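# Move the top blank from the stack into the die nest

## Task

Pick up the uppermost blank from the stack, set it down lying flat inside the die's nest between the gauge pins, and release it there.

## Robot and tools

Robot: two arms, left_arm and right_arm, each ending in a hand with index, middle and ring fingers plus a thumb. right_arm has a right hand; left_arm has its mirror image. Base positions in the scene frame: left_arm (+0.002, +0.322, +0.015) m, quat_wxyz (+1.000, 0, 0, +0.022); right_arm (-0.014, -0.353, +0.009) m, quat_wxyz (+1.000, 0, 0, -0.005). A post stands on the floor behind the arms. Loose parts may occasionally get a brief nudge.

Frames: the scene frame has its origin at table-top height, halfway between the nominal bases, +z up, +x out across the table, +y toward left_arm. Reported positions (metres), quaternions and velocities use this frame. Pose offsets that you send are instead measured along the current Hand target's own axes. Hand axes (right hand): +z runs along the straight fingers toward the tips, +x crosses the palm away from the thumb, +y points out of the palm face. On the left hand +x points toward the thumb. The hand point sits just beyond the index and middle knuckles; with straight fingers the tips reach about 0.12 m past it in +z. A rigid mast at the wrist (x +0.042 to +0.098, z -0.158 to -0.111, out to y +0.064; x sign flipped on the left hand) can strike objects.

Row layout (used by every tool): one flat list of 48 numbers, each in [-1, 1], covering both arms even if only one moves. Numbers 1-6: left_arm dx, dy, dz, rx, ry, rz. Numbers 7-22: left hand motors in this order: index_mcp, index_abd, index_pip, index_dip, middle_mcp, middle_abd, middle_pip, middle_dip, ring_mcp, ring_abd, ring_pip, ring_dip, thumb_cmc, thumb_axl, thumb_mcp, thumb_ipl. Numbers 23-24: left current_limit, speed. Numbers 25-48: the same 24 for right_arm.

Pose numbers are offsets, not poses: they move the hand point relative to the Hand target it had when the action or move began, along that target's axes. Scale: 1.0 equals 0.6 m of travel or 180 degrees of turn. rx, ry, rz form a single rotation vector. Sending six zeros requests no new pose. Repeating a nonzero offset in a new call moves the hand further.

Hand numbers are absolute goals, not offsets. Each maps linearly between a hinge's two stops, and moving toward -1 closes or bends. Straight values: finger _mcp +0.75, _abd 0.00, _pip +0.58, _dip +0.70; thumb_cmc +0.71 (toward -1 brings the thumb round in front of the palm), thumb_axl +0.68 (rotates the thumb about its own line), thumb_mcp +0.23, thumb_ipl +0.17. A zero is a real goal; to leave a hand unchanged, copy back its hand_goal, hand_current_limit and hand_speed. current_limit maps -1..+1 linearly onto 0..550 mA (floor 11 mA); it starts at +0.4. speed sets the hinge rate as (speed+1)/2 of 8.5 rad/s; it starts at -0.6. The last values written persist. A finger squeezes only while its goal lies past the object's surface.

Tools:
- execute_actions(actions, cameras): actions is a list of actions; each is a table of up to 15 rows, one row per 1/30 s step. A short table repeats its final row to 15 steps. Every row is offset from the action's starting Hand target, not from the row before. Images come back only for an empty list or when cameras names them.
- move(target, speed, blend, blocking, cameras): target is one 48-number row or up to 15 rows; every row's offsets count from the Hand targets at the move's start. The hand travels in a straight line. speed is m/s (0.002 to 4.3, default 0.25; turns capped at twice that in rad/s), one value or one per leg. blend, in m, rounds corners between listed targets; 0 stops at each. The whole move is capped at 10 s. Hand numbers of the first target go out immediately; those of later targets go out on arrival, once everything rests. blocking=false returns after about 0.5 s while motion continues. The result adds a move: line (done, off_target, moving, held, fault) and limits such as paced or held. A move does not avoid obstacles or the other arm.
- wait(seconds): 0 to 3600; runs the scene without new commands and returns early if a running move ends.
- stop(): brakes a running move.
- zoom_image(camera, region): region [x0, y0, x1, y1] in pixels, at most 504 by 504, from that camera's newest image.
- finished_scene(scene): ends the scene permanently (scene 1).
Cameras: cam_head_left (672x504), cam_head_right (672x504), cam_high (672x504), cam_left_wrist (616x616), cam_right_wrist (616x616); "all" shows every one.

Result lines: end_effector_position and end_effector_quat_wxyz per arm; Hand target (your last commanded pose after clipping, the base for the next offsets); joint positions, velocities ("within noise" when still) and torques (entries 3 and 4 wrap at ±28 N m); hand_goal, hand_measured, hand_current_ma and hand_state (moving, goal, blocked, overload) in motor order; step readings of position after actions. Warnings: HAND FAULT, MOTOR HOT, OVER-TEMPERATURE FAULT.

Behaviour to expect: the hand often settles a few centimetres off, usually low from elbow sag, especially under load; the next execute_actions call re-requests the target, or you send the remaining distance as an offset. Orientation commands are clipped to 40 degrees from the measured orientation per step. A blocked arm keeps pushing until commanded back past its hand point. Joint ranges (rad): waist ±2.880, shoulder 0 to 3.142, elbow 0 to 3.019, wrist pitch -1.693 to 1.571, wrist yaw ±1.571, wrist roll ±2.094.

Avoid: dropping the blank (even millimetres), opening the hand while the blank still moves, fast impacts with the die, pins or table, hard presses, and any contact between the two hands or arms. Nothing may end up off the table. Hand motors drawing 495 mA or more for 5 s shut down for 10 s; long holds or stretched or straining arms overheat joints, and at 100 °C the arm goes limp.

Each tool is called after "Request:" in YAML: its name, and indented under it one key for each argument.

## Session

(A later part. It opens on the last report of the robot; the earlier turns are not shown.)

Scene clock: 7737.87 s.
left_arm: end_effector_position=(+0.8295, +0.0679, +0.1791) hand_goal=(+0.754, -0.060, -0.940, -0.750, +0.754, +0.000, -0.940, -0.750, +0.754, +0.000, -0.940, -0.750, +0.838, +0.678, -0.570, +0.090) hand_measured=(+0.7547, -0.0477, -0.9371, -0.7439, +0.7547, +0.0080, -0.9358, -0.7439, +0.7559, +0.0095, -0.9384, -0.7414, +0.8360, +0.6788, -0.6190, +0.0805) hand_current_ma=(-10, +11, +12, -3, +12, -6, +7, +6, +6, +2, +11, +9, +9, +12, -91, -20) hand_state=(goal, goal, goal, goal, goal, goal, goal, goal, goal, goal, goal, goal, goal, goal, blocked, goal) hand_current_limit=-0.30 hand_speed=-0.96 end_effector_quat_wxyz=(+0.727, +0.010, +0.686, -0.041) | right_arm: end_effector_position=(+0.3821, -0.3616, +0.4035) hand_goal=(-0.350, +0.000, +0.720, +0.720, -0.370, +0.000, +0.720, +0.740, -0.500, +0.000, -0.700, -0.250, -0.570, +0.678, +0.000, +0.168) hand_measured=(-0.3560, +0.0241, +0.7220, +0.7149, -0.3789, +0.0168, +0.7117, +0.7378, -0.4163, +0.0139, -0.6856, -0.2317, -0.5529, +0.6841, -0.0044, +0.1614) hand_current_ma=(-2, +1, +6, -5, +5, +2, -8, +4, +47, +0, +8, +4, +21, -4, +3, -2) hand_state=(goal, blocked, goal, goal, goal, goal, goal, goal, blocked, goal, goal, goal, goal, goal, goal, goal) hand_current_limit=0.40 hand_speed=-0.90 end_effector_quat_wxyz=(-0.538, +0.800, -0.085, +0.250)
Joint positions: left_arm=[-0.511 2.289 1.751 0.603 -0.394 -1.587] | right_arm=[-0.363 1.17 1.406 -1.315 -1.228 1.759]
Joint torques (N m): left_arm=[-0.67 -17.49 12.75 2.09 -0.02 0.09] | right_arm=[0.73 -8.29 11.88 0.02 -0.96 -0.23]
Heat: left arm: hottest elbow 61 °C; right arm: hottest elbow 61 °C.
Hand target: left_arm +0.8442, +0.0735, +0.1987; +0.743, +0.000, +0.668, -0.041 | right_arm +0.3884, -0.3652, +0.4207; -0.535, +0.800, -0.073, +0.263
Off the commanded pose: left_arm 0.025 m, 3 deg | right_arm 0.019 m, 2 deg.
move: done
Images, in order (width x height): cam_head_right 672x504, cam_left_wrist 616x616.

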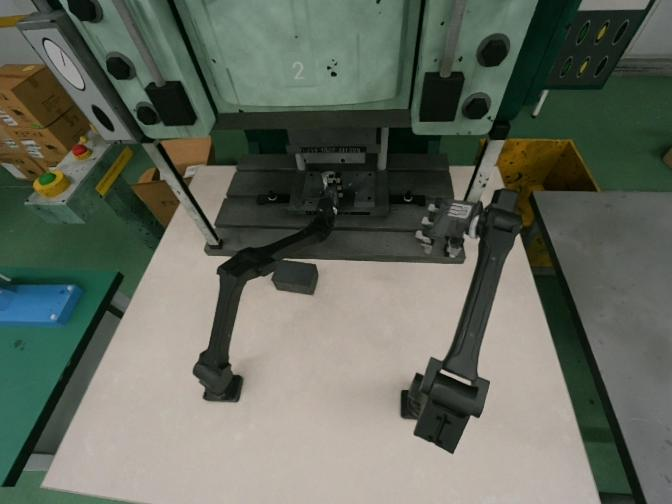

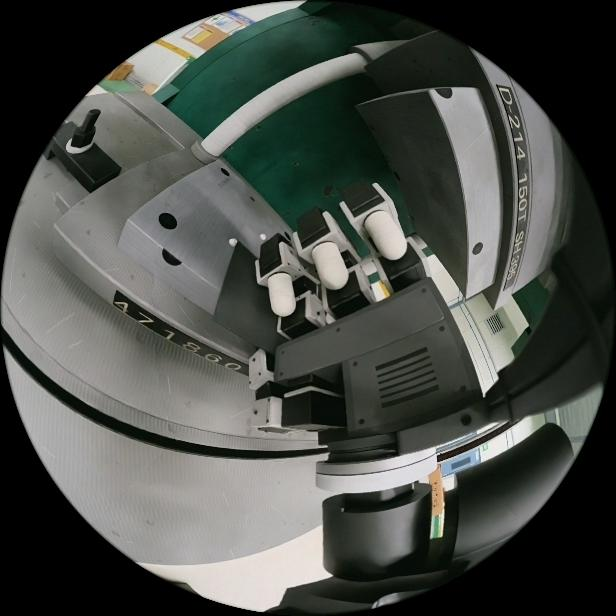

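Request:
move:
  target: [-0.0135,-0.0008,0.0015,0,0,0,0.753,-0.06,-0.94,-0.75,0.753,0,-0.94,-0.75,0.753,0,-0.94,-0.75,0.837,0.678,-0.59,0.09,-0.3,-0.96,0,0,0,0,0,0,-0.35,0,0.72,0.72,-0.37,0,0.72,0.74,-0.50,0,-0.70,-0.25,-0.571,0.678,0.0,0.168,0.40,-0.9]
  speed: 0.02

Request:
move:
  target: [-0.0135,-0.0008,0.0015,0,0,0,0.753,-0.06,-0.94,-0.75,0.753,0,-0.94,-0.75,0.753,0,-0.94,-0.75,0.837,0.678,-0.59,0.09,-0.3,-0.96,0,0,0,0,0,0,-0.35,0,0.72,0.72,-0.37,0,0.72,0.74,-0.50,0,-0.70,-0.25,-0.571,0.678,0.0,0.168,0.40,-0.9]
  speed: 0.02
  cameras: ["cam_left_wrist","cam_head_right"]

Request:
zoom_image:
  camera: "cam_left_wrist"
  region: [205, 215, 285, 295]

Request:
zoom_image:
  camera: "cam_head_right"
  region: [325, 180, 375, 212]

Scene clock: 7751.37 s.
left_arm: end_effector_position=(+0.8295, +0.0679, +0.1791) hand_goal=(+0.754, -0.060, -0.940, -0.750, +0.754, +0.000, -0.940, -0.750, +0.754, +0.000, -0.940, -0.750, +0.838, +0.678, -0.590, +0.090) hand_measured=(+0.7535, -0.0477, -0.9358, -0.7439, +0.7559, +0.0080, -0.9358, -0.7452, +0.7559, +0.0109, -0.9384, -0.7414, +0.8360, +0.6788, -0.6190, +0.0805) hand_current_ma=(-6, +9, +10, -6, +8, -2, +4, +5, +6, +1, +5, +8, +7, +8, -49, -21) hand_state=(goal, goal, goal, goal, goal, goal, goal, goal, goal, goal, goal, goal, goal, goal, blocked, goal) hand_current_limit=-0.30 hand_speed=-0.96 end_effector_quat_wxyz=(+0.727, +0.010, +0.686, -0.041) | right_arm: end_effector_position=(+0.3821, -0.3616, +0.4035) hand_goal=(-0.350, +0.000, +0.720, +0.720, -0.370, +0.000, +0.720, +0.740, -0.500, +0.000, -0.700, -0.250, -0.570, +0.678, +0.000, +0.168) hand_measured=(-0.3560, +0.0241, +0.7220, +0.7162, -0.3789, +0.0153, +0.7130, +0.7366, -0.4175, +0.0139, -0.6856, -0.2330, -0.5517, +0.6841, -0.0044, +0.1614) hand_current_ma=(+7, -8, +11, -2, -3, +1, -6, +8, +48, -3, +10, +1, +23, -6, +5, -10) hand_state=(goal, blocked, goal, goal, goal, goal, goal, goal, blocked, goal, goal, goal, goal, goal, goal, goal) hand_current_limit=0.40 hand_speed=-0.90 end_effector_quat_wxyz=(-0.538, +0.800, -0.085, +0.250)
Joint positions: left_arm=[-0.511 2.289 1.751 0.603 -0.394 -1.587] | right_arm=[-0.363 1.17 1.406 -1.315 -1.228 1.759]
Joint torques (N m): left_arm=[-0.73 -18.2 12.88 1.63 -0.01 0.08] | right_arm=[0.67 -8.12 11.96 0.05 -0.96 -0.24]
Heat: left arm: hottest elbow 61 °C; right arm: hottest elbow 61 °C.
Hand target: left_arm +0.8442, +0.0735, +0.2069; +0.743, +0.000, +0.668, -0.041 | right_arm +0.3884, -0.3652, +0.4207; -0.535, +0.800, -0.073, +0.263
Off the commanded pose: left_arm 0.032 m, 3 deg | right_arm 0.019 m, 2 deg.
move: off_target (left_arm)

Scene clock: 7752.00 s.
left_arm: end_effector_position=(+0.8295, +0.0680, +0.1788) hand_goal=(+0.754, -0.060, -0.940, -0.750, +0.754, +0.000, -0.940, -0.750, +0.754, +0.000, -0.940, -0.750, +0.838, +0.678, -0.590, +0.090) hand_measured=(+0.7535, -0.0477, -0.9358, -0.7439, +0.7547, +0.0080, -0.9358, -0.7452, +0.7559, +0.0095, -0.9384, -0.7426, +0.8385, +0.6788, -0.6200, +0.0786) hand_current_ma=(-12, +9, +18, -6, +7, -4, +6, +3, +3, -3, +10, +6, +11, +10, -48, -22) hand_state=(goal, goal, goal, goal, goal, goal, goal, goal, goal, goal, goal, goal, goal, goal, blocked, goal) hand_current_limit=-0.30 hand_speed=-0.96 end_effector_quat_wxyz=(+0.726, +0.011, +0.686, -0.040) | right_arm: end_effector_position=(+0.3821, -0.3616, +0.4035) hand_goal=(-0.350, +0.000, +0.720, +0.720, -0.370, +0.000, +0.720, +0.740, -0.500, +0.000, -0.700, -0.250, -0.570, +0.678, +0.000, +0.168) hand_measured=(-0.3548, +0.0227, +0.7207, +0.7162, -0.3801, +0.0153, +0.7117, +0.7366, -0.4175, +0.0124, -0.6856, -0.2317, -0.5517, +0.6841, -0.0054, +0.1614) hand_current_ma=(-3, -5, +10, -6, -6, -3, -2, +0, +48, +2, +14, +1, +10, -3, +6, -4) hand_state=(goal, blocked, goal, goal, goal, goal, goal, goal, blocked, goal, goal, goal, goal, goal, goal, goal) hand_current_limit=0.40 hand_speed=-0.90 end_effector_quat_wxyz=(-0.538, +0.800, -0.085, +0.250)
Joint positions: left_arm=[-0.511 2.289 1.751 0.601 -0.394 -1.587] | right_arm=[-0.363 1.17 1.406 -1.315 -1.228 1.759]
Joint torques (N m): left_arm=[-0.15 -19.02 13.08 1.01 0.01 0.11] | right_arm=[0.67 -8 11.99 -0.05 -0.99 -0.24]
Heat: left arm: hottest elbow 61 °C; right arm: hottest elbow 61 °C.
Hand target: left_arm +0.8442, +0.0734, +0.2151; +0.743, +0.000, +0.668, -0.041 | right_arm +0.3884, -0.3652, +0.4207; -0.535, +0.800, -0.073, +0.263
Off the commanded pose: left_arm 0.040 m, 3 deg | right_arm 0.019 m, 2 deg.
move: off_target (left_arm)
Images, in order (width x height): cam_head_right 672x504, cam_left_wrist 616x616.

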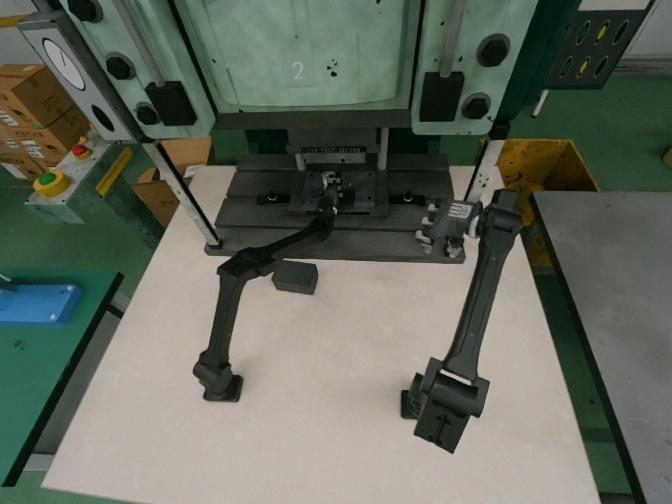

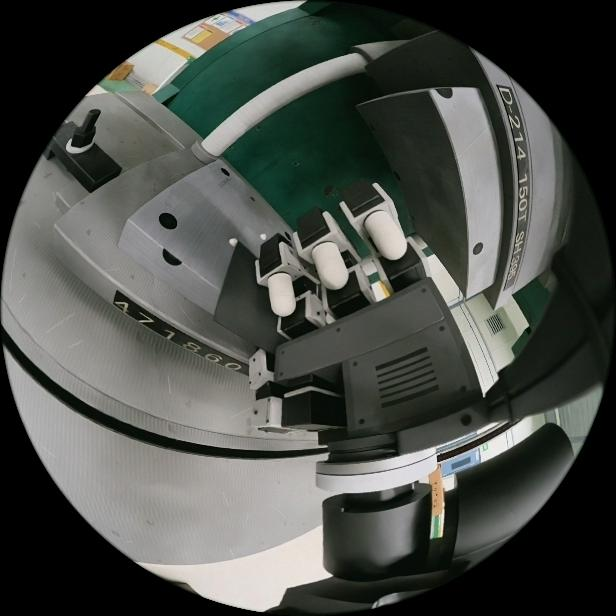

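Scaled by 6.300 from the camera's image (finer frame: 880x880).

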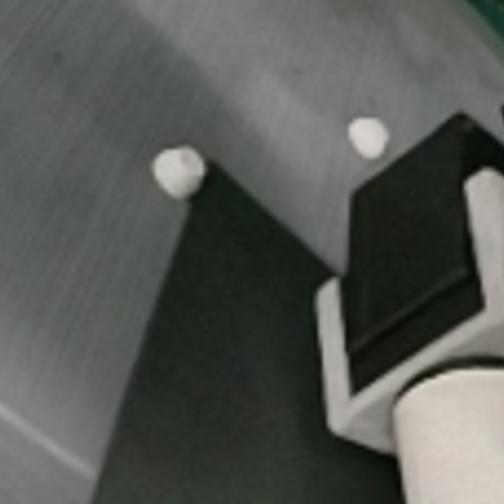

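Scaled by 10.080 from the camera's image (finer frame: 960x720).

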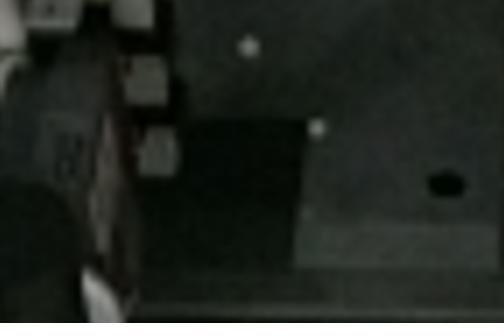

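Request:
move:
  target: [-0.0100,-0.0006,0.0011,0,0,0,0.753,-0.06,-0.94,-0.75,0.753,0,-0.94,-0.75,0.753,0,-0.94,-0.75,0.837,0.678,-0.61,0.08,-0.3,-0.96,0,0,0,0,0,0,-0.35,0,0.72,0.72,-0.37,0,0.72,0.74,-0.50,0,-0.70,-0.25,-0.571,0.678,0.0,0.168,0.40,-0.9]
  speed: 0.02

Request:
move:
  target: [-0.0100,-0.0006,0.0011,0,0,0,0.753,-0.06,-0.94,-0.75,0.753,0,-0.94,-0.75,0.753,0,-0.94,-0.75,0.837,0.678,-0.61,0.08,-0.3,-0.96,0,0,0,0,0,0,-0.35,0,0.72,0.72,-0.37,0,0.72,0.74,-0.50,0,-0.70,-0.25,-0.571,0.678,0.0,0.168,0.40,-0.9]
  speed: 0.02
  cameras: ["cam_left_wrist","cam_head_right"]

Request:
zoom_image:
  camera: "cam_left_wrist"
  region: [205, 215, 285, 295]

Scene clock: 7761.87 s.
left_arm: end_effector_position=(+0.8296, +0.0679, +0.1774) hand_goal=(+0.754, -0.060, -0.940, -0.750, +0.754, +0.000, -0.940, -0.750, +0.754, +0.000, -0.940, -0.750, +0.838, +0.678, -0.610, +0.080) hand_measured=(+0.7535, -0.0462, -0.9358, -0.7439, +0.7547, +0.0080, -0.9358, -0.7439, +0.7559, +0.0095, -0.9384, -0.7414, +0.8385, +0.6809, -0.6269, +0.0700) hand_current_ma=(-10, +10, +12, -8, +4, -8, +9, +4, +6, +2, +7, +12, +7, +14, -22, -21) hand_state=(goal, goal, goal, goal, goal, goal, goal, goal, goal, goal, goal, goal, goal, goal, goal, goal) hand_current_limit=-0.30 hand_speed=-0.96 end_effector_quat_wxyz=(+0.723, +0.012, +0.689, -0.039) | right_arm: end_effector_position=(+0.3821, -0.3616, +0.4035) hand_goal=(-0.350, +0.000, +0.720, +0.720, -0.370, +0.000, +0.720, +0.740, -0.500, +0.000, -0.700, -0.250, -0.570, +0.678, +0.000, +0.168) hand_measured=(-0.3548, +0.0241, +0.7207, +0.7149, -0.3813, +0.0168, +0.7117, +0.7366, -0.4163, +0.0139, -0.6844, -0.2317, -0.5517, +0.6851, -0.0044, +0.1614) hand_current_ma=(+3, +2, +14, -10, +2, +2, -6, +9, +49, +6, +12, +0, +12, -6, +2, -4) hand_state=(goal, blocked, goal, goal, goal, goal, goal, goal, blocked, goal, goal, goal, goal, goal, goal, goal) hand_current_limit=0.40 hand_speed=-0.90 end_effector_quat_wxyz=(-0.538, +0.800, -0.085, +0.250)
Joint positions: left_arm=[-0.511 2.289 1.752 0.591 -0.394 -1.587] | right_arm=[-0.363 1.17 1.406 -1.315 -1.228 1.759]
Joint torques (N m): left_arm=[-0.62 -19.78 13.05 1.2 -0.03 0.1] | right_arm=[0.5 -8.94 11.85 0.02 -0.97 -0.23]
Heat: left arm: hottest elbow 62 °C; right arm: hottest elbow 61 °C.
Hand target: left_arm +0.8442, +0.0734, +0.2211; +0.743, +0.000, +0.668, -0.041 | right_arm +0.3884, -0.3652, +0.4207; -0.535, +0.800, -0.073, +0.263
Off the commanded pose: left_arm 0.046 m, 4 deg | right_arm 0.019 m, 2 deg.
move: off_target (left_arm)

Scene clock: 7762.43 s.
left_arm: end_effector_position=(+0.8298, +0.0678, +0.1779) hand_goal=(+0.754, -0.060, -0.940, -0.750, +0.754, +0.000, -0.940, -0.750, +0.754, +0.000, -0.940, -0.750, +0.838, +0.678, -0.610, +0.080) hand_measured=(+0.7535, -0.0477, -0.9358, -0.7439, +0.7547, +0.0080, -0.9358, -0.7452, +0.7559, +0.0109, -0.9371, -0.7414, +0.8385, +0.6809, -0.6269, +0.0700) hand_current_ma=(-7, +6, +7, -4, +10, -5, +7, +3, +8, -3, +7, +10, +10, +12, -32, -20) hand_state=(goal, goal, goal, goal, goal, goal, goal, goal, goal, goal, goal, goal, goal, goal, goal, goal) hand_current_limit=-0.30 hand_speed=-0.96 end_effector_quat_wxyz=(+0.721, +0.013, +0.692, -0.038) | right_arm: end_effector_position=(+0.3821, -0.3616, +0.4035) hand_goal=(-0.350, +0.000, +0.720, +0.720, -0.370, +0.000, +0.720, +0.740, -0.500, +0.000, -0.700, -0.250, -0.570, +0.678, +0.000, +0.168) hand_measured=(-0.3560, +0.0241, +0.7220, +0.7162, -0.3801, +0.0168, +0.7130, +0.7366, -0.4175, +0.0124, -0.6856, -0.2330, -0.5517, +0.6851, -0.0044, +0.1614) hand_current_ma=(+2, -2, +9, -9, -3, -4, -1, -1, +49, +5, +12, +2, +8, -2, +2, -10) hand_state=(goal, blocked, goal, goal, goal, goal, goal, goal, blocked, goal, goal, goal, goal, goal, goal, goal) hand_current_limit=0.40 hand_speed=-0.90 end_effector_quat_wxyz=(-0.538, +0.800, -0.085, +0.250)
Joint positions: left_arm=[-0.511 2.287 1.754 0.58 -0.394 -1.587] | right_arm=[-0.363 1.17 1.406 -1.315 -1.228 1.759]
Joint torques (N m): left_arm=[-0.15 -20.13 13.11 1.1 -0.05 0.13] | right_arm=[0.85 -8.23 11.89 -0.05 -0.99 -0.25]
Heat: left arm: hottest elbow 61 °C; right arm: hottest elbow 61 °C.
Hand target: left_arm +0.8442, +0.0733, +0.2272; +0.743, +0.000, +0.668, -0.041 | right_arm +0.3884, -0.3652, +0.4207; -0.535, +0.800, -0.073, +0.263
Off the commanded pose: left_arm 0.052 m, 4 deg | right_arm 0.019 m, 2 deg.
move: off_target (left_arm)
Images, in order (width x height): cam_head_right 672x504, cam_left_wrist 616x616.

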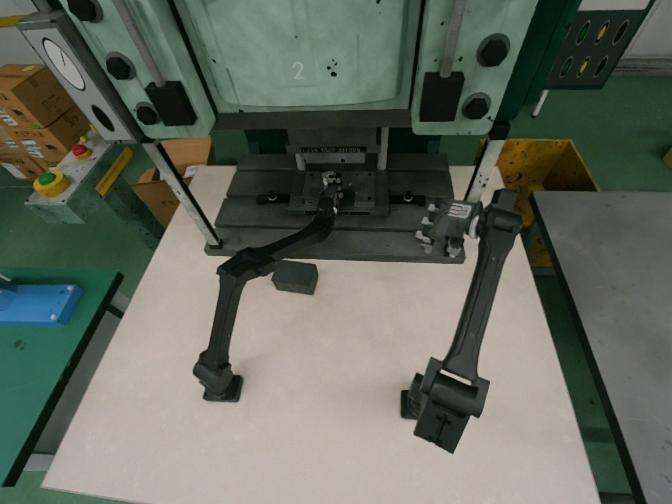

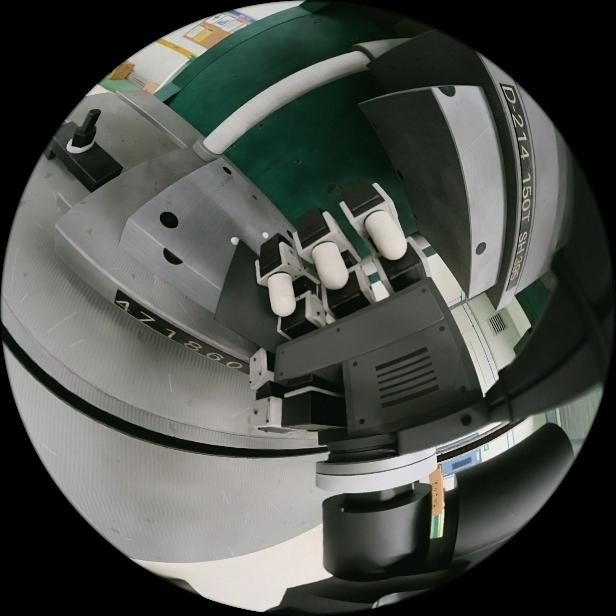

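Scaled by 6.300 from the camera's image (finer frame: 880x880).

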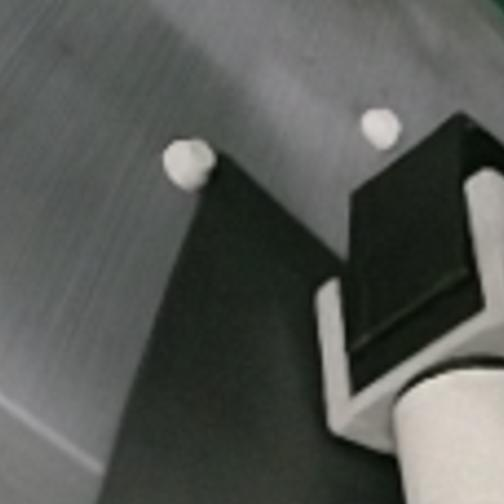

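Request:
move:
  target: [-0.0083,-0.0006,0.0009,0,0,0,0.753,-0.06,-0.94,-0.75,0.753,0,-0.94,-0.75,0.753,0,-0.94,-0.75,0.837,0.678,-0.61,0.08,-0.3,-0.96,0,0,0,0,0,0,-0.35,0,0.72,0.72,-0.37,0,0.72,0.74,-0.50,0,-0.70,-0.25,-0.571,0.678,0.0,0.168,0.40,-0.9]
  speed: 0.02
  cameras: ["cam_left_wrist","cam_head_right"]

Request:
zoom_image:
  camera: "cam_left_wrist"
  region: [190, 200, 450, 460]

Request:
zoom_image:
  camera: "cam_head_right"
  region: [325, 180, 375, 212]

Scene clock: 7770.63 s.
left_arm: end_effector_position=(+0.8295, +0.0680, +0.1786) hand_goal=(+0.754, -0.060, -0.940, -0.750, +0.754, +0.000, -0.940, -0.750, +0.754, +0.000, -0.940, -0.750, +0.838, +0.678, -0.610, +0.080) hand_measured=(+0.7547, -0.0477, -0.9358, -0.7439, +0.7547, +0.0080, -0.9358, -0.7452, +0.7559, +0.0109, -0.9371, -0.7414, +0.8385, +0.6809, -0.6269, +0.0709) hand_current_ma=(-6, +7, +13, -1, +5, -6, +8, +2, +9, +1, +5, +4, +9, +14, -30, -14) hand_state=(goal, goal, goal, goal, goal, goal, goal, goal, goal, goal, goal, goal, goal, goal, goal, goal) hand_current_limit=-0.30 hand_speed=-0.96 end_effector_quat_wxyz=(+0.719, +0.014, +0.694, -0.037) | right_arm: end_effector_position=(+0.3821, -0.3616, +0.4035) hand_goal=(-0.350, +0.000, +0.720, +0.720, -0.370, +0.000, +0.720, +0.740, -0.500, +0.000, -0.700, -0.250, -0.570, +0.678, +0.000, +0.168) hand_measured=(-0.3548, +0.0256, +0.7220, +0.7149, -0.3789, +0.0168, +0.7143, +0.7378, -0.4163, +0.0124, -0.6856, -0.2330, -0.5529, +0.6841, -0.0044, +0.1624) hand_current_ma=(+3, -2, +7, -7, +3, +4, -4, +4, +42, -2, +13, -2, +14, +3, +6, -1) hand_state=(goal, blocked, goal, goal, goal, goal, goal, goal, blocked, goal, goal, goal, goal, goal, goal, goal) hand_current_limit=0.40 hand_speed=-0.90 end_effector_quat_wxyz=(-0.538, +0.800, -0.085, +0.250)
Joint positions: left_arm=[-0.511 2.283 1.754 0.57 -0.395 -1.587] | right_arm=[-0.363 1.17 1.406 -1.315 -1.228 1.759]
Joint torques (N m): left_arm=[-0.73 -20.37 13.2 1.26 -0.03 0.11] | right_arm=[0.67 -8.35 11.81 0.1 -0.97 -0.22]
Heat: left arm: hottest elbow 60 °C; right arm: hottest elbow 61 °C.
Hand target: left_arm +0.8442, +0.0733, +0.2322; +0.743, +0.000, +0.668, -0.041 | right_arm +0.3884, -0.3652, +0.4207; -0.535, +0.800, -0.073, +0.263
Off the commanded pose: left_arm 0.056 m, 4 deg | right_arm 0.019 m, 2 deg.
move: off_target (left_arm)
Images, in order (width x height): cam_head_right 672x504, cam_left_wrist 616x616.

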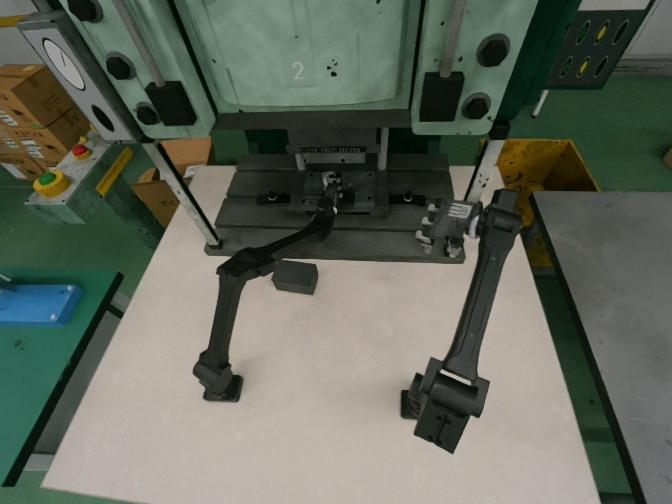

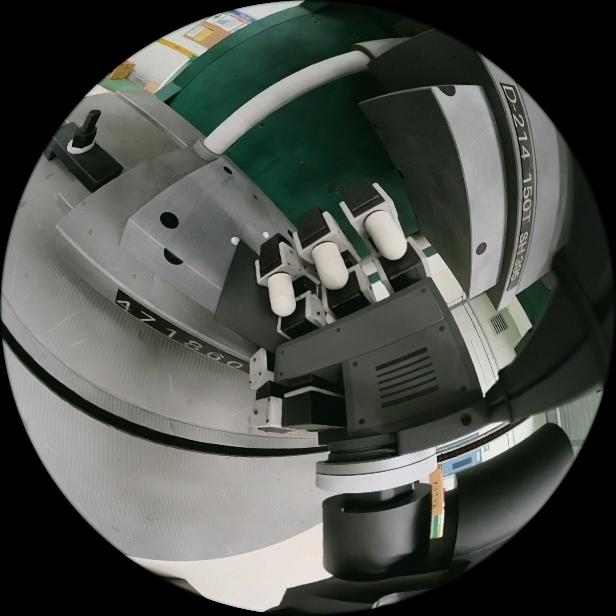

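Scaled by 1.938 from the camera's image (finer frame: 880x880).

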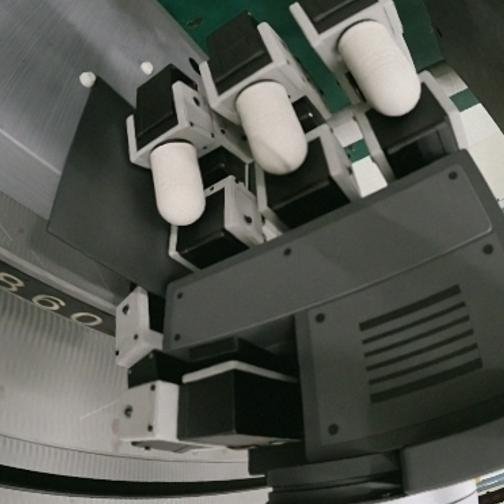

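Scaled by 10.080 from the camera's image (finer frame: 960x720).

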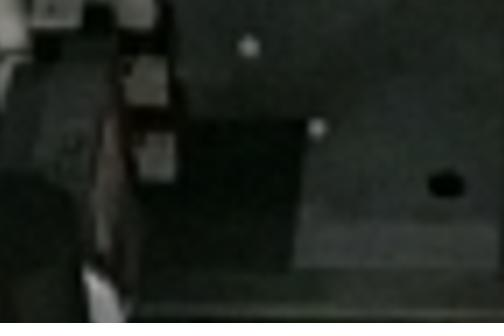

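Request:
move:
  target: [-0.0083,-0.0006,0.0009,0,0,0,0.753,-0.06,-0.94,-0.75,0.753,0,-0.94,-0.75,0.753,0,-0.94,-0.75,0.837,0.678,-0.61,0.08,-0.3,-0.96,0,0,0,0,0,0,-0.35,0,0.72,0.72,-0.37,0,0.72,0.74,-0.50,0,-0.70,-0.25,-0.571,0.678,0.0,0.168,0.40,-0.9]
  speed: 0.02
  cameras: ["cam_left_wrist","cam_head_right"]

Request:
zoom_image:
  camera: "cam_left_wrist"
  region: [190, 200, 450, 460]

Request:
zoom_image:
  camera: "cam_head_right"
  region: [325, 180, 375, 212]

Scene clock: 7777.83 s.
left_arm: end_effector_position=(+0.8292, +0.0681, +0.1804) hand_goal=(+0.754, -0.060, -0.940, -0.750, +0.754, +0.000, -0.940, -0.750, +0.754, +0.000, -0.940, -0.750, +0.838, +0.678, -0.610, +0.080) hand_measured=(+0.7535, -0.0477, -0.9358, -0.7439, +0.7547, +0.0080, -0.9358, -0.7452, +0.7559, +0.0095, -0.9384, -0.7414, +0.8347, +0.6809, -0.6180, +0.0709) hand_current_ma=(-13, +8, +7, -10, +7, -7, +8, +2, +8, +0, +8, +10, +8, +11, -14, -19) hand_state=(goal, goal, goal, goal, goal, goal, goal, goal, goal, goal, goal, goal, goal, goal, goal, goal) hand_current_limit=-0.30 hand_speed=-0.96 end_effector_quat_wxyz=(+0.717, +0.014, +0.696, -0.036) | right_arm: end_effector_position=(+0.3821, -0.3616, +0.4035) hand_goal=(-0.350, +0.000, +0.720, +0.720, -0.370, +0.000, +0.720, +0.740, -0.500, +0.000, -0.700, -0.250, -0.570, +0.678, +0.000, +0.168) hand_measured=(-0.3548, +0.0241, +0.7207, +0.7162, -0.3789, +0.0168, +0.7117, +0.7378, -0.4163, +0.0139, -0.6869, -0.2330, -0.5529, +0.6841, -0.0044, +0.1624) hand_current_ma=(+3, +2, +13, -10, +1, +8, -6, +2, +50, +4, +6, +5, +12, +1, +6, -9) hand_state=(goal, blocked, goal, goal, goal, goal, goal, goal, blocked, goal, goal, goal, goal, goal, goal, goal) hand_current_limit=0.40 hand_speed=-0.90 end_effector_quat_wxyz=(-0.538, +0.800, -0.085, +0.250)
Joint positions: left_arm=[-0.511 2.279 1.754 0.56 -0.395 -1.587] | right_arm=[-0.363 1.17 1.406 -1.315 -1.228 1.759]
Joint torques (N m): left_arm=[-0.67 -20.42 13.37 1.29 -0.06 0.11] | right_arm=[0.5 -8.41 11.88 -0.02 -0.99 -0.24]
Heat: left arm: hottest elbow 60 °C; right arm: hottest elbow 61 °C.
Hand target: left_arm +0.8442, +0.0731, +0.2372; +0.743, +0.000, +0.668, -0.041 | right_arm +0.3884, -0.3652, +0.4207; -0.535, +0.800, -0.073, +0.263
Off the commanded pose: left_arm 0.059 m, 5 deg | right_arm 0.019 m, 2 deg.
move: off_target (left_arm)
Images, in order (width x height): cam_head_right 672x504, cam_left_wrist 616x616.

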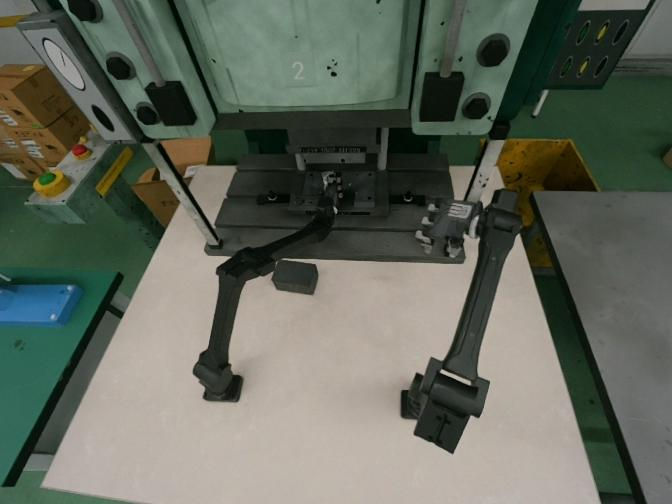

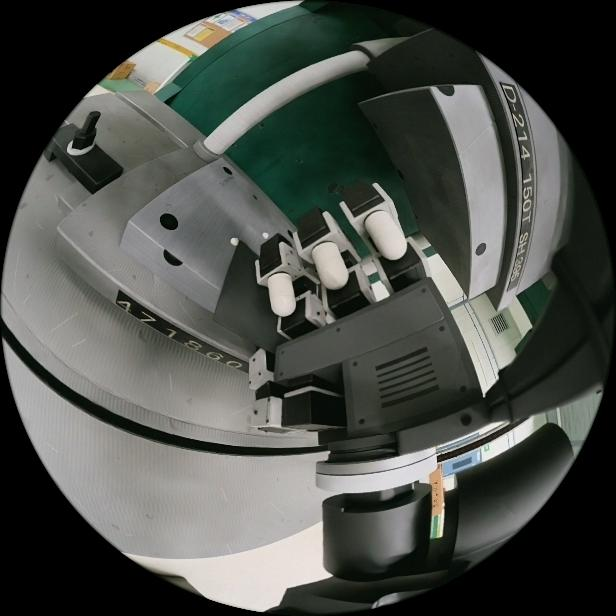

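Scaled by 1.938 from the camera's image (finer frame: 880x880).

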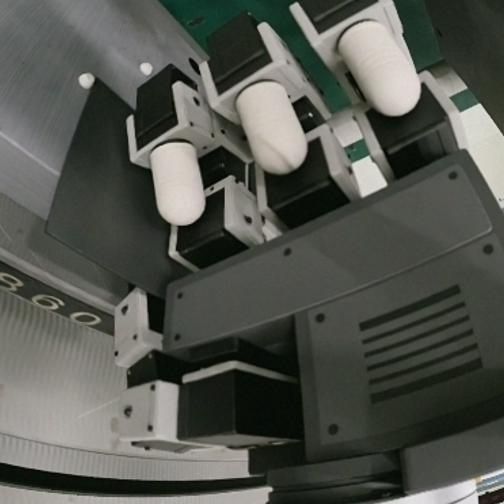

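Scaled by 10.080 from the camera's image (finer frame: 960x720).

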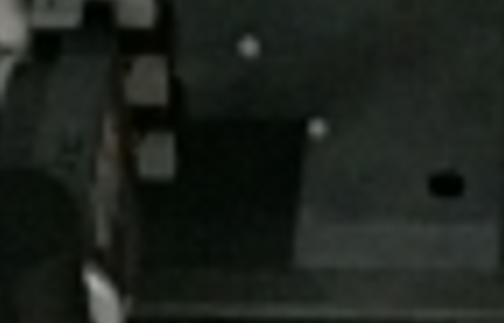

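Request:
move:
  target: [0.0255,-0.0122,-0.0137,0,0,0,0.753,-0.06,-0.94,-0.75,0.753,0,-0.94,-0.75,0.753,0,-0.94,-0.75,0.837,0.678,-0.615,0.08,-0.3,-0.96,0,0,0,0,0,0,-0.35,0,0.72,0.72,-0.37,0,0.72,0.74,-0.50,0,-0.70,-0.25,-0.571,0.678,0.0,0.168,0.40,-0.9]
  speed: 0.02
  cameras: ["cam_left_wrist","cam_head_right"]

Request:
zoom_image:
  camera: "cam_left_wrist"
  region: [190, 200, 450, 460]

Request:
zoom_image:
  camera: "cam_head_right"
  region: [325, 180, 375, 212]

Scene clock: 7809.53 s.
left_arm: end_effector_position=(+0.8283, +0.0705, +0.1812) hand_goal=(+0.754, -0.060, -0.940, -0.750, +0.754, +0.000, -0.940, -0.750, +0.754, +0.000, -0.940, -0.750, +0.838, +0.678, -0.614, +0.080) hand_measured=(+0.7547, -0.0477, -0.9358, -0.7439, +0.7559, +0.0080, -0.9346, -0.7439, +0.7559, +0.0109, -0.9384, -0.7414, +0.8347, +0.6809, -0.6140, +0.0728) hand_current_ma=(-7, +12, +6, -4, +8, -5, +6, +4, +7, -2, +7, +11, +6, +11, -6, -16) hand_state=(goal, goal, goal, goal, goal, goal, goal, goal, goal, goal, goal, goal, goal, goal, goal, goal) hand_current_limit=-0.30 hand_speed=-0.96 end_effector_quat_wxyz=(+0.719, +0.009, +0.694, -0.032) | right_arm: end_effector_position=(+0.3821, -0.3616, +0.4035) hand_goal=(-0.350, +0.000, +0.720, +0.720, -0.370, +0.000, +0.720, +0.740, -0.500, +0.000, -0.700, -0.250, -0.570, +0.678, +0.000, +0.168) hand_measured=(-0.3560, +0.0241, +0.7207, +0.7162, -0.3801, +0.0168, +0.7130, +0.7378, -0.4163, +0.0124, -0.6856, -0.2317, -0.5517, +0.6841, -0.0044, +0.1614) hand_current_ma=(+4, -6, +9, -12, +3, +3, -5, +3, +44, +1, +5, +0, +5, -1, +3, -6) hand_state=(goal, blocked, goal, goal, goal, goal, goal, goal, blocked, goal, goal, goal, goal, goal, goal, goal) hand_current_limit=0.40 hand_speed=-0.90 end_effector_quat_wxyz=(-0.538, +0.800, -0.085, +0.250)
Joint positions: left_arm=[-0.511 2.279 1.754 0.564 -0.408 -1.587] | right_arm=[-0.363 1.17 1.406 -1.315 -1.228 1.759]
Joint torques (N m): left_arm=[-1.55 -18.9 12.29 2.25 -0.05 0.12] | right_arm=[-0.09 -7.94 11.84 -0.08 -0.96 -0.22]
Heat: left arm: hottest elbow 59 °C; right arm: hottest elbow 61 °C.
Hand target: left_arm +0.8372, +0.0654, +0.2214; +0.743, +0.000, +0.668, -0.041 | right_arm +0.3884, -0.3652, +0.4207; -0.535, +0.800, -0.073, +0.263
Off the commanded pose: left_arm 0.042 m, 4 deg | right_arm 0.019 m, 2 deg.
move: off_target (left_arm)
Images, in order (width x height): cam_head_right 672x504, cam_left_wrist 616x616.

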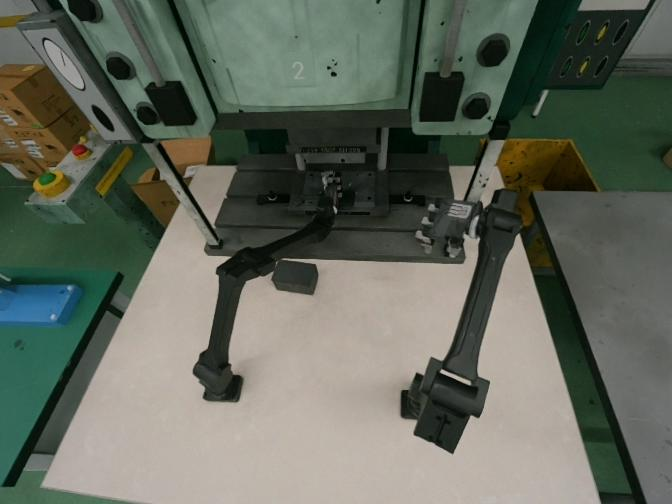

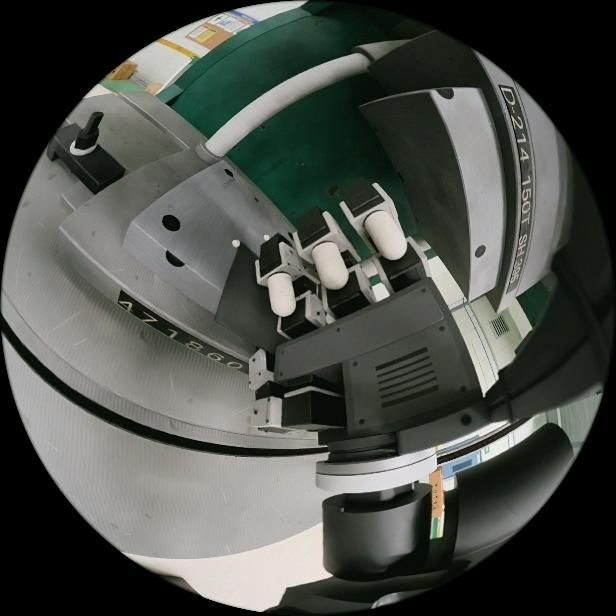

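Scaled by 1.938 from the camera's image (finer frame: 880x880).

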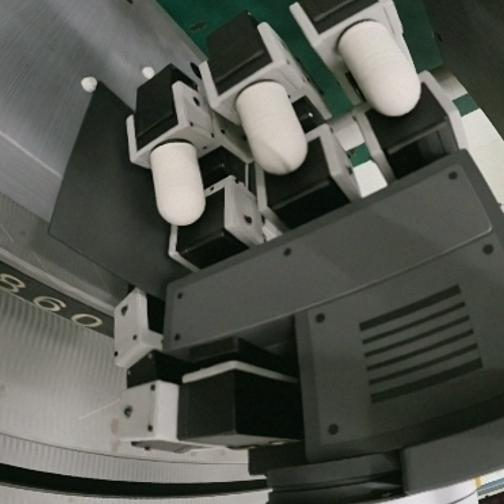

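Scaled by 10.080 from the camera's image (finer frame: 960x720).

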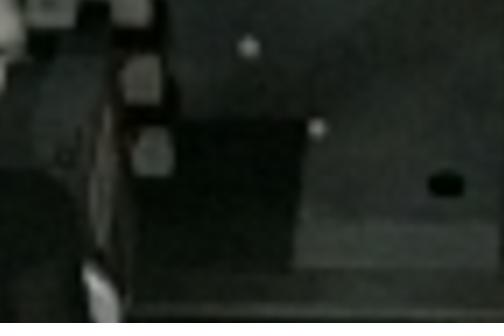

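Request:
move:
  target: [-0.0156,0.0035,-0.0179,0,0,0,0.753,-0.06,-0.94,-0.75,0.753,0,-0.94,-0.75,0.753,0,-0.94,-0.75,0.837,0.678,-0.615,0.08,-0.3,-0.96,0,0,0,0,0,0,-0.35,0,0.72,0.72,-0.37,0,0.72,0.74,-0.50,0,-0.70,-0.25,-0.571,0.678,0.0,0.168,0.40,-0.9]
  speed: 0.02
  cameras: ["cam_left_wrist","cam_head_right"]

Request:
zoom_image:
  camera: "cam_left_wrist"
  region: [190, 200, 450, 460]

Request:
zoom_image:
  camera: "cam_head_right"
  region: [325, 180, 375, 212]

Scene clock: 7841.33 s.
left_arm: end_effector_position=(+0.8280, +0.0710, +0.1851) hand_goal=(+0.754, -0.060, -0.940, -0.750, +0.754, +0.000, -0.940, -0.750, +0.754, +0.000, -0.940, -0.750, +0.838, +0.678, -0.614, +0.080) hand_measured=(+0.7535, -0.0477, -0.9358, -0.7439, +0.7559, +0.0080, -0.9358, -0.7439, +0.7571, +0.0109, -0.9384, -0.7414, +0.8335, +0.6756, -0.5992, +0.0786) hand_current_ma=(-9, +13, +10, -9, +7, -1, +7, +9, +8, +0, +8, +9, +11, +10, +12, -11) hand_state=(goal, goal, goal, goal, goal, goal, goal, goal, goal, goal, goal, goal, goal, goal, goal, goal) hand_current_limit=-0.30 hand_speed=-0.96 end_effector_quat_wxyz=(+0.721, +0.007, +0.692, -0.032) | right_arm: end_effector_position=(+0.3821, -0.3616, +0.4035) hand_goal=(-0.350, +0.000, +0.720, +0.720, -0.370, +0.000, +0.720, +0.740, -0.500, +0.000, -0.700, -0.250, -0.570, +0.678, +0.000, +0.168) hand_measured=(-0.3548, +0.0241, +0.7207, +0.7149, -0.3801, +0.0183, +0.7130, +0.7366, -0.4175, +0.0139, -0.6844, -0.2330, -0.5517, +0.6841, -0.0044, +0.1614) hand_current_ma=(+6, -1, +8, -10, -2, +2, -8, +10, +46, +5, +12, +2, +10, +2, +3, -7) hand_state=(goal, blocked, goal, goal, goal, goal, goal, goal, blocked, goal, goal, goal, goal, goal, goal, goal) hand_current_limit=0.40 hand_speed=-0.90 end_effector_quat_wxyz=(-0.538, +0.800, -0.085, +0.250)
Joint positions: left_arm=[-0.511 2.275 1.754 0.568 -0.411 -1.587] | right_arm=[-0.363 1.17 1.406 -1.315 -1.228 1.759]
Joint torques (N m): left_arm=[-1.85 -21.36 9.44 2.44 -0.02 0.12] | right_arm=[0.44 -8.18 11.85 -0.01 -0.99 -0.23]
Heat: left arm: hottest elbow 58 °C; right arm: hottest elbow 61 °C.
Hand target: left_arm +0.8257, +0.0686, +0.2298; +0.743, +0.000, +0.668, -0.041 | right_arm +0.3884, -0.3652, +0.4207; -0.535, +0.800, -0.073, +0.263
Off the commanded pose: left_arm 0.044 m, 4 deg | right_arm 0.019 m, 2 deg.
move: off_target (left_arm)
Images, in order (width x height): cam_head_right 672x504, cam_left_wrist 616x616.

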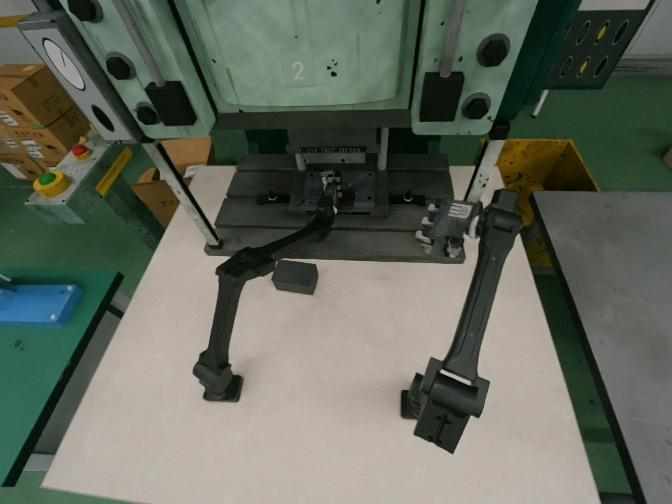

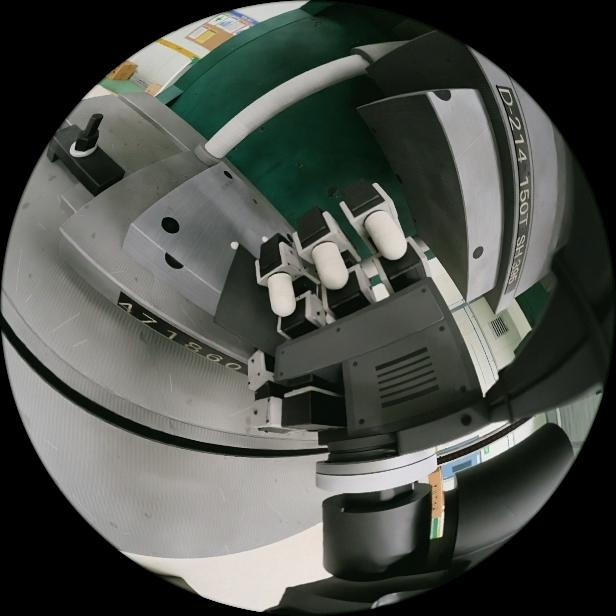

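Scaled by 1.938 from the camera's image (finer frame: 880x880).

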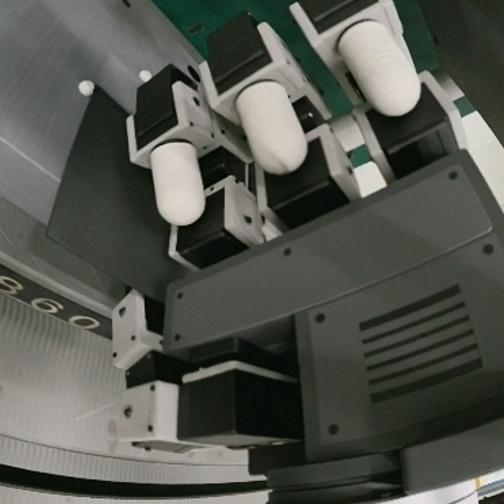

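Scaled by 10.080 from the camera's image (finer frame: 960x720).

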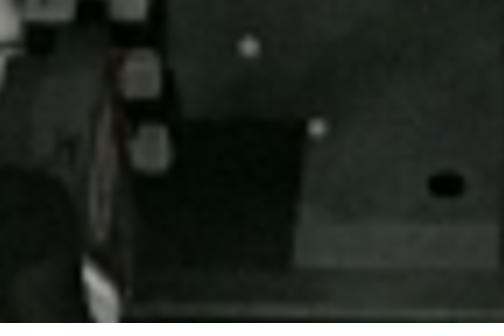

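Request:
move:
  target: [0.0063,0.0043,-0.0170,0,0,0,0.753,-0.06,-0.94,-0.75,0.753,0,-0.94,-0.75,0.753,0,-0.94,-0.75,0.837,0.678,-0.60,0.08,-0.3,-0.96,0,0,0,0,0,0,-0.35,0,0.72,0.72,-0.37,0,0.72,0.74,-0.50,0,-0.70,-0.25,-0.571,0.678,0.0,0.168,0.40,-0.9]
  speed: 0.02
  cameras: ["cam_left_wrist","cam_head_right"]

Request:
zoom_image:
  camera: "cam_left_wrist"
  region: [190, 200, 450, 460]

Request:
zoom_image:
  camera: "cam_head_right"
  region: [325, 180, 375, 212]

Scene clock: 7850.47 s.
left_arm: end_effector_position=(+0.8207, +0.0751, +0.1872) hand_goal=(+0.754, -0.060, -0.940, -0.750, +0.754, +0.000, -0.940, -0.750, +0.754, +0.000, -0.940, -0.750, +0.838, +0.678, -0.600, +0.080) hand_measured=(+0.7535, -0.0477, -0.9358, -0.7439, +0.7547, +0.0080, -0.9358, -0.7439, +0.7571, +0.0109, -0.9384, -0.7414, +0.8347, +0.6756, -0.5853, +0.0795) hand_current_ma=(-5, +11, +11, -5, +6, -1, +7, +2, +5, -4, +7, +15, +8, +7, +14, -8) hand_state=(goal, goal, goal, goal, goal, goal, goal, goal, goal, goal, goal, goal, goal, goal, goal, goal) hand_current_limit=-0.30 hand_speed=-0.96 end_effector_quat_wxyz=(+0.724, +0.005, +0.689, -0.033) | right_arm: end_effector_position=(+0.3821, -0.3616, +0.4035) hand_goal=(-0.350, +0.000, +0.720, +0.720, -0.370, +0.000, +0.720, +0.740, -0.500, +0.000, -0.700, -0.250, -0.570, +0.678, +0.000, +0.168) hand_measured=(-0.3548, +0.0227, +0.7207, +0.7149, -0.3801, +0.0168, +0.7130, +0.7366, -0.4163, +0.0139, -0.6856, -0.2330, -0.5529, +0.6841, -0.0044, +0.1605) hand_current_ma=(+5, -2, +6, -6, -2, +0, +0, +2, +50, +5, +6, +2, +19, +3, +5, -9) hand_state=(goal, blocked, goal, goal, goal, goal, goal, goal, blocked, goal, goal, goal, goal, goal, goal, goal) hand_current_limit=0.40 hand_speed=-0.90 end_effector_quat_wxyz=(-0.538, +0.800, -0.085, +0.250)
Joint positions: left_arm=[-0.511 2.256 1.717 0.595 -0.414 -1.587] | right_arm=[-0.363 1.17 1.406 -1.315 -1.228 1.759]
Joint torques (N m): left_arm=[-1.61 -20.89 8.66 2.58 -0.04 0.11] | right_arm=[0.79 -8.59 11.85 0.01 -0.97 -0.23]
Heat: left arm: hottest elbow 57 °C; right arm: hottest elbow 61 °C.
Hand target: left_arm +0.8161, +0.0715, +0.2247; +0.743, +0.000, +0.668, -0.041 | right_arm +0.3884, -0.3652, +0.4207; -0.535, +0.800, -0.073, +0.263
Off the commanded pose: left_arm 0.038 m, 3 deg | right_arm 0.019 m, 2 deg.
move: off_target (left_arm)
Images, in order (width x height): cam_head_right 672x504, cam_left_wrist 616x616.

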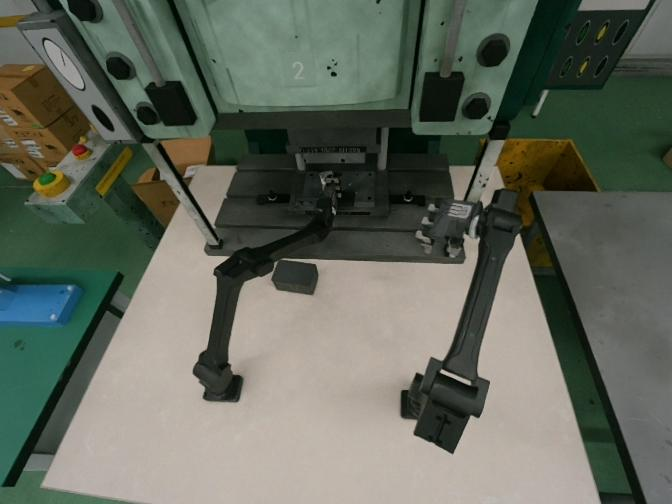

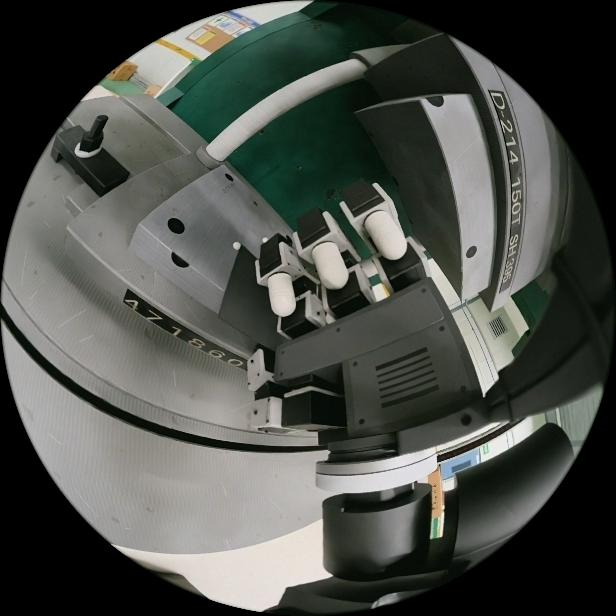

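Scaled by 1.938 from the camera's image (finer frame: 880x880).

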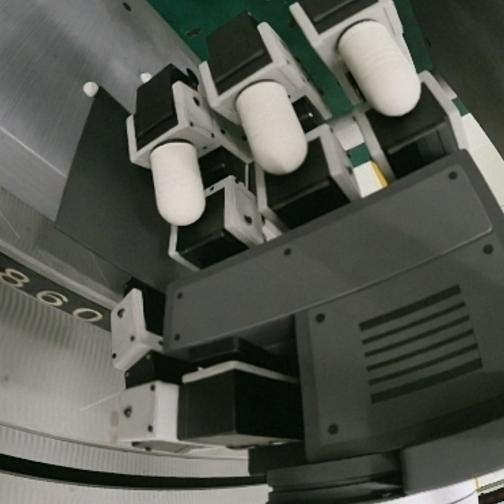

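Scaled by 10.080 from the camera's image (finer frame: 960x720).

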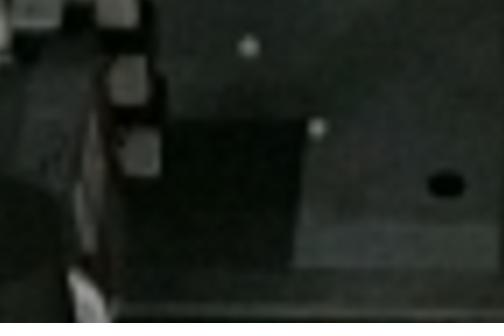

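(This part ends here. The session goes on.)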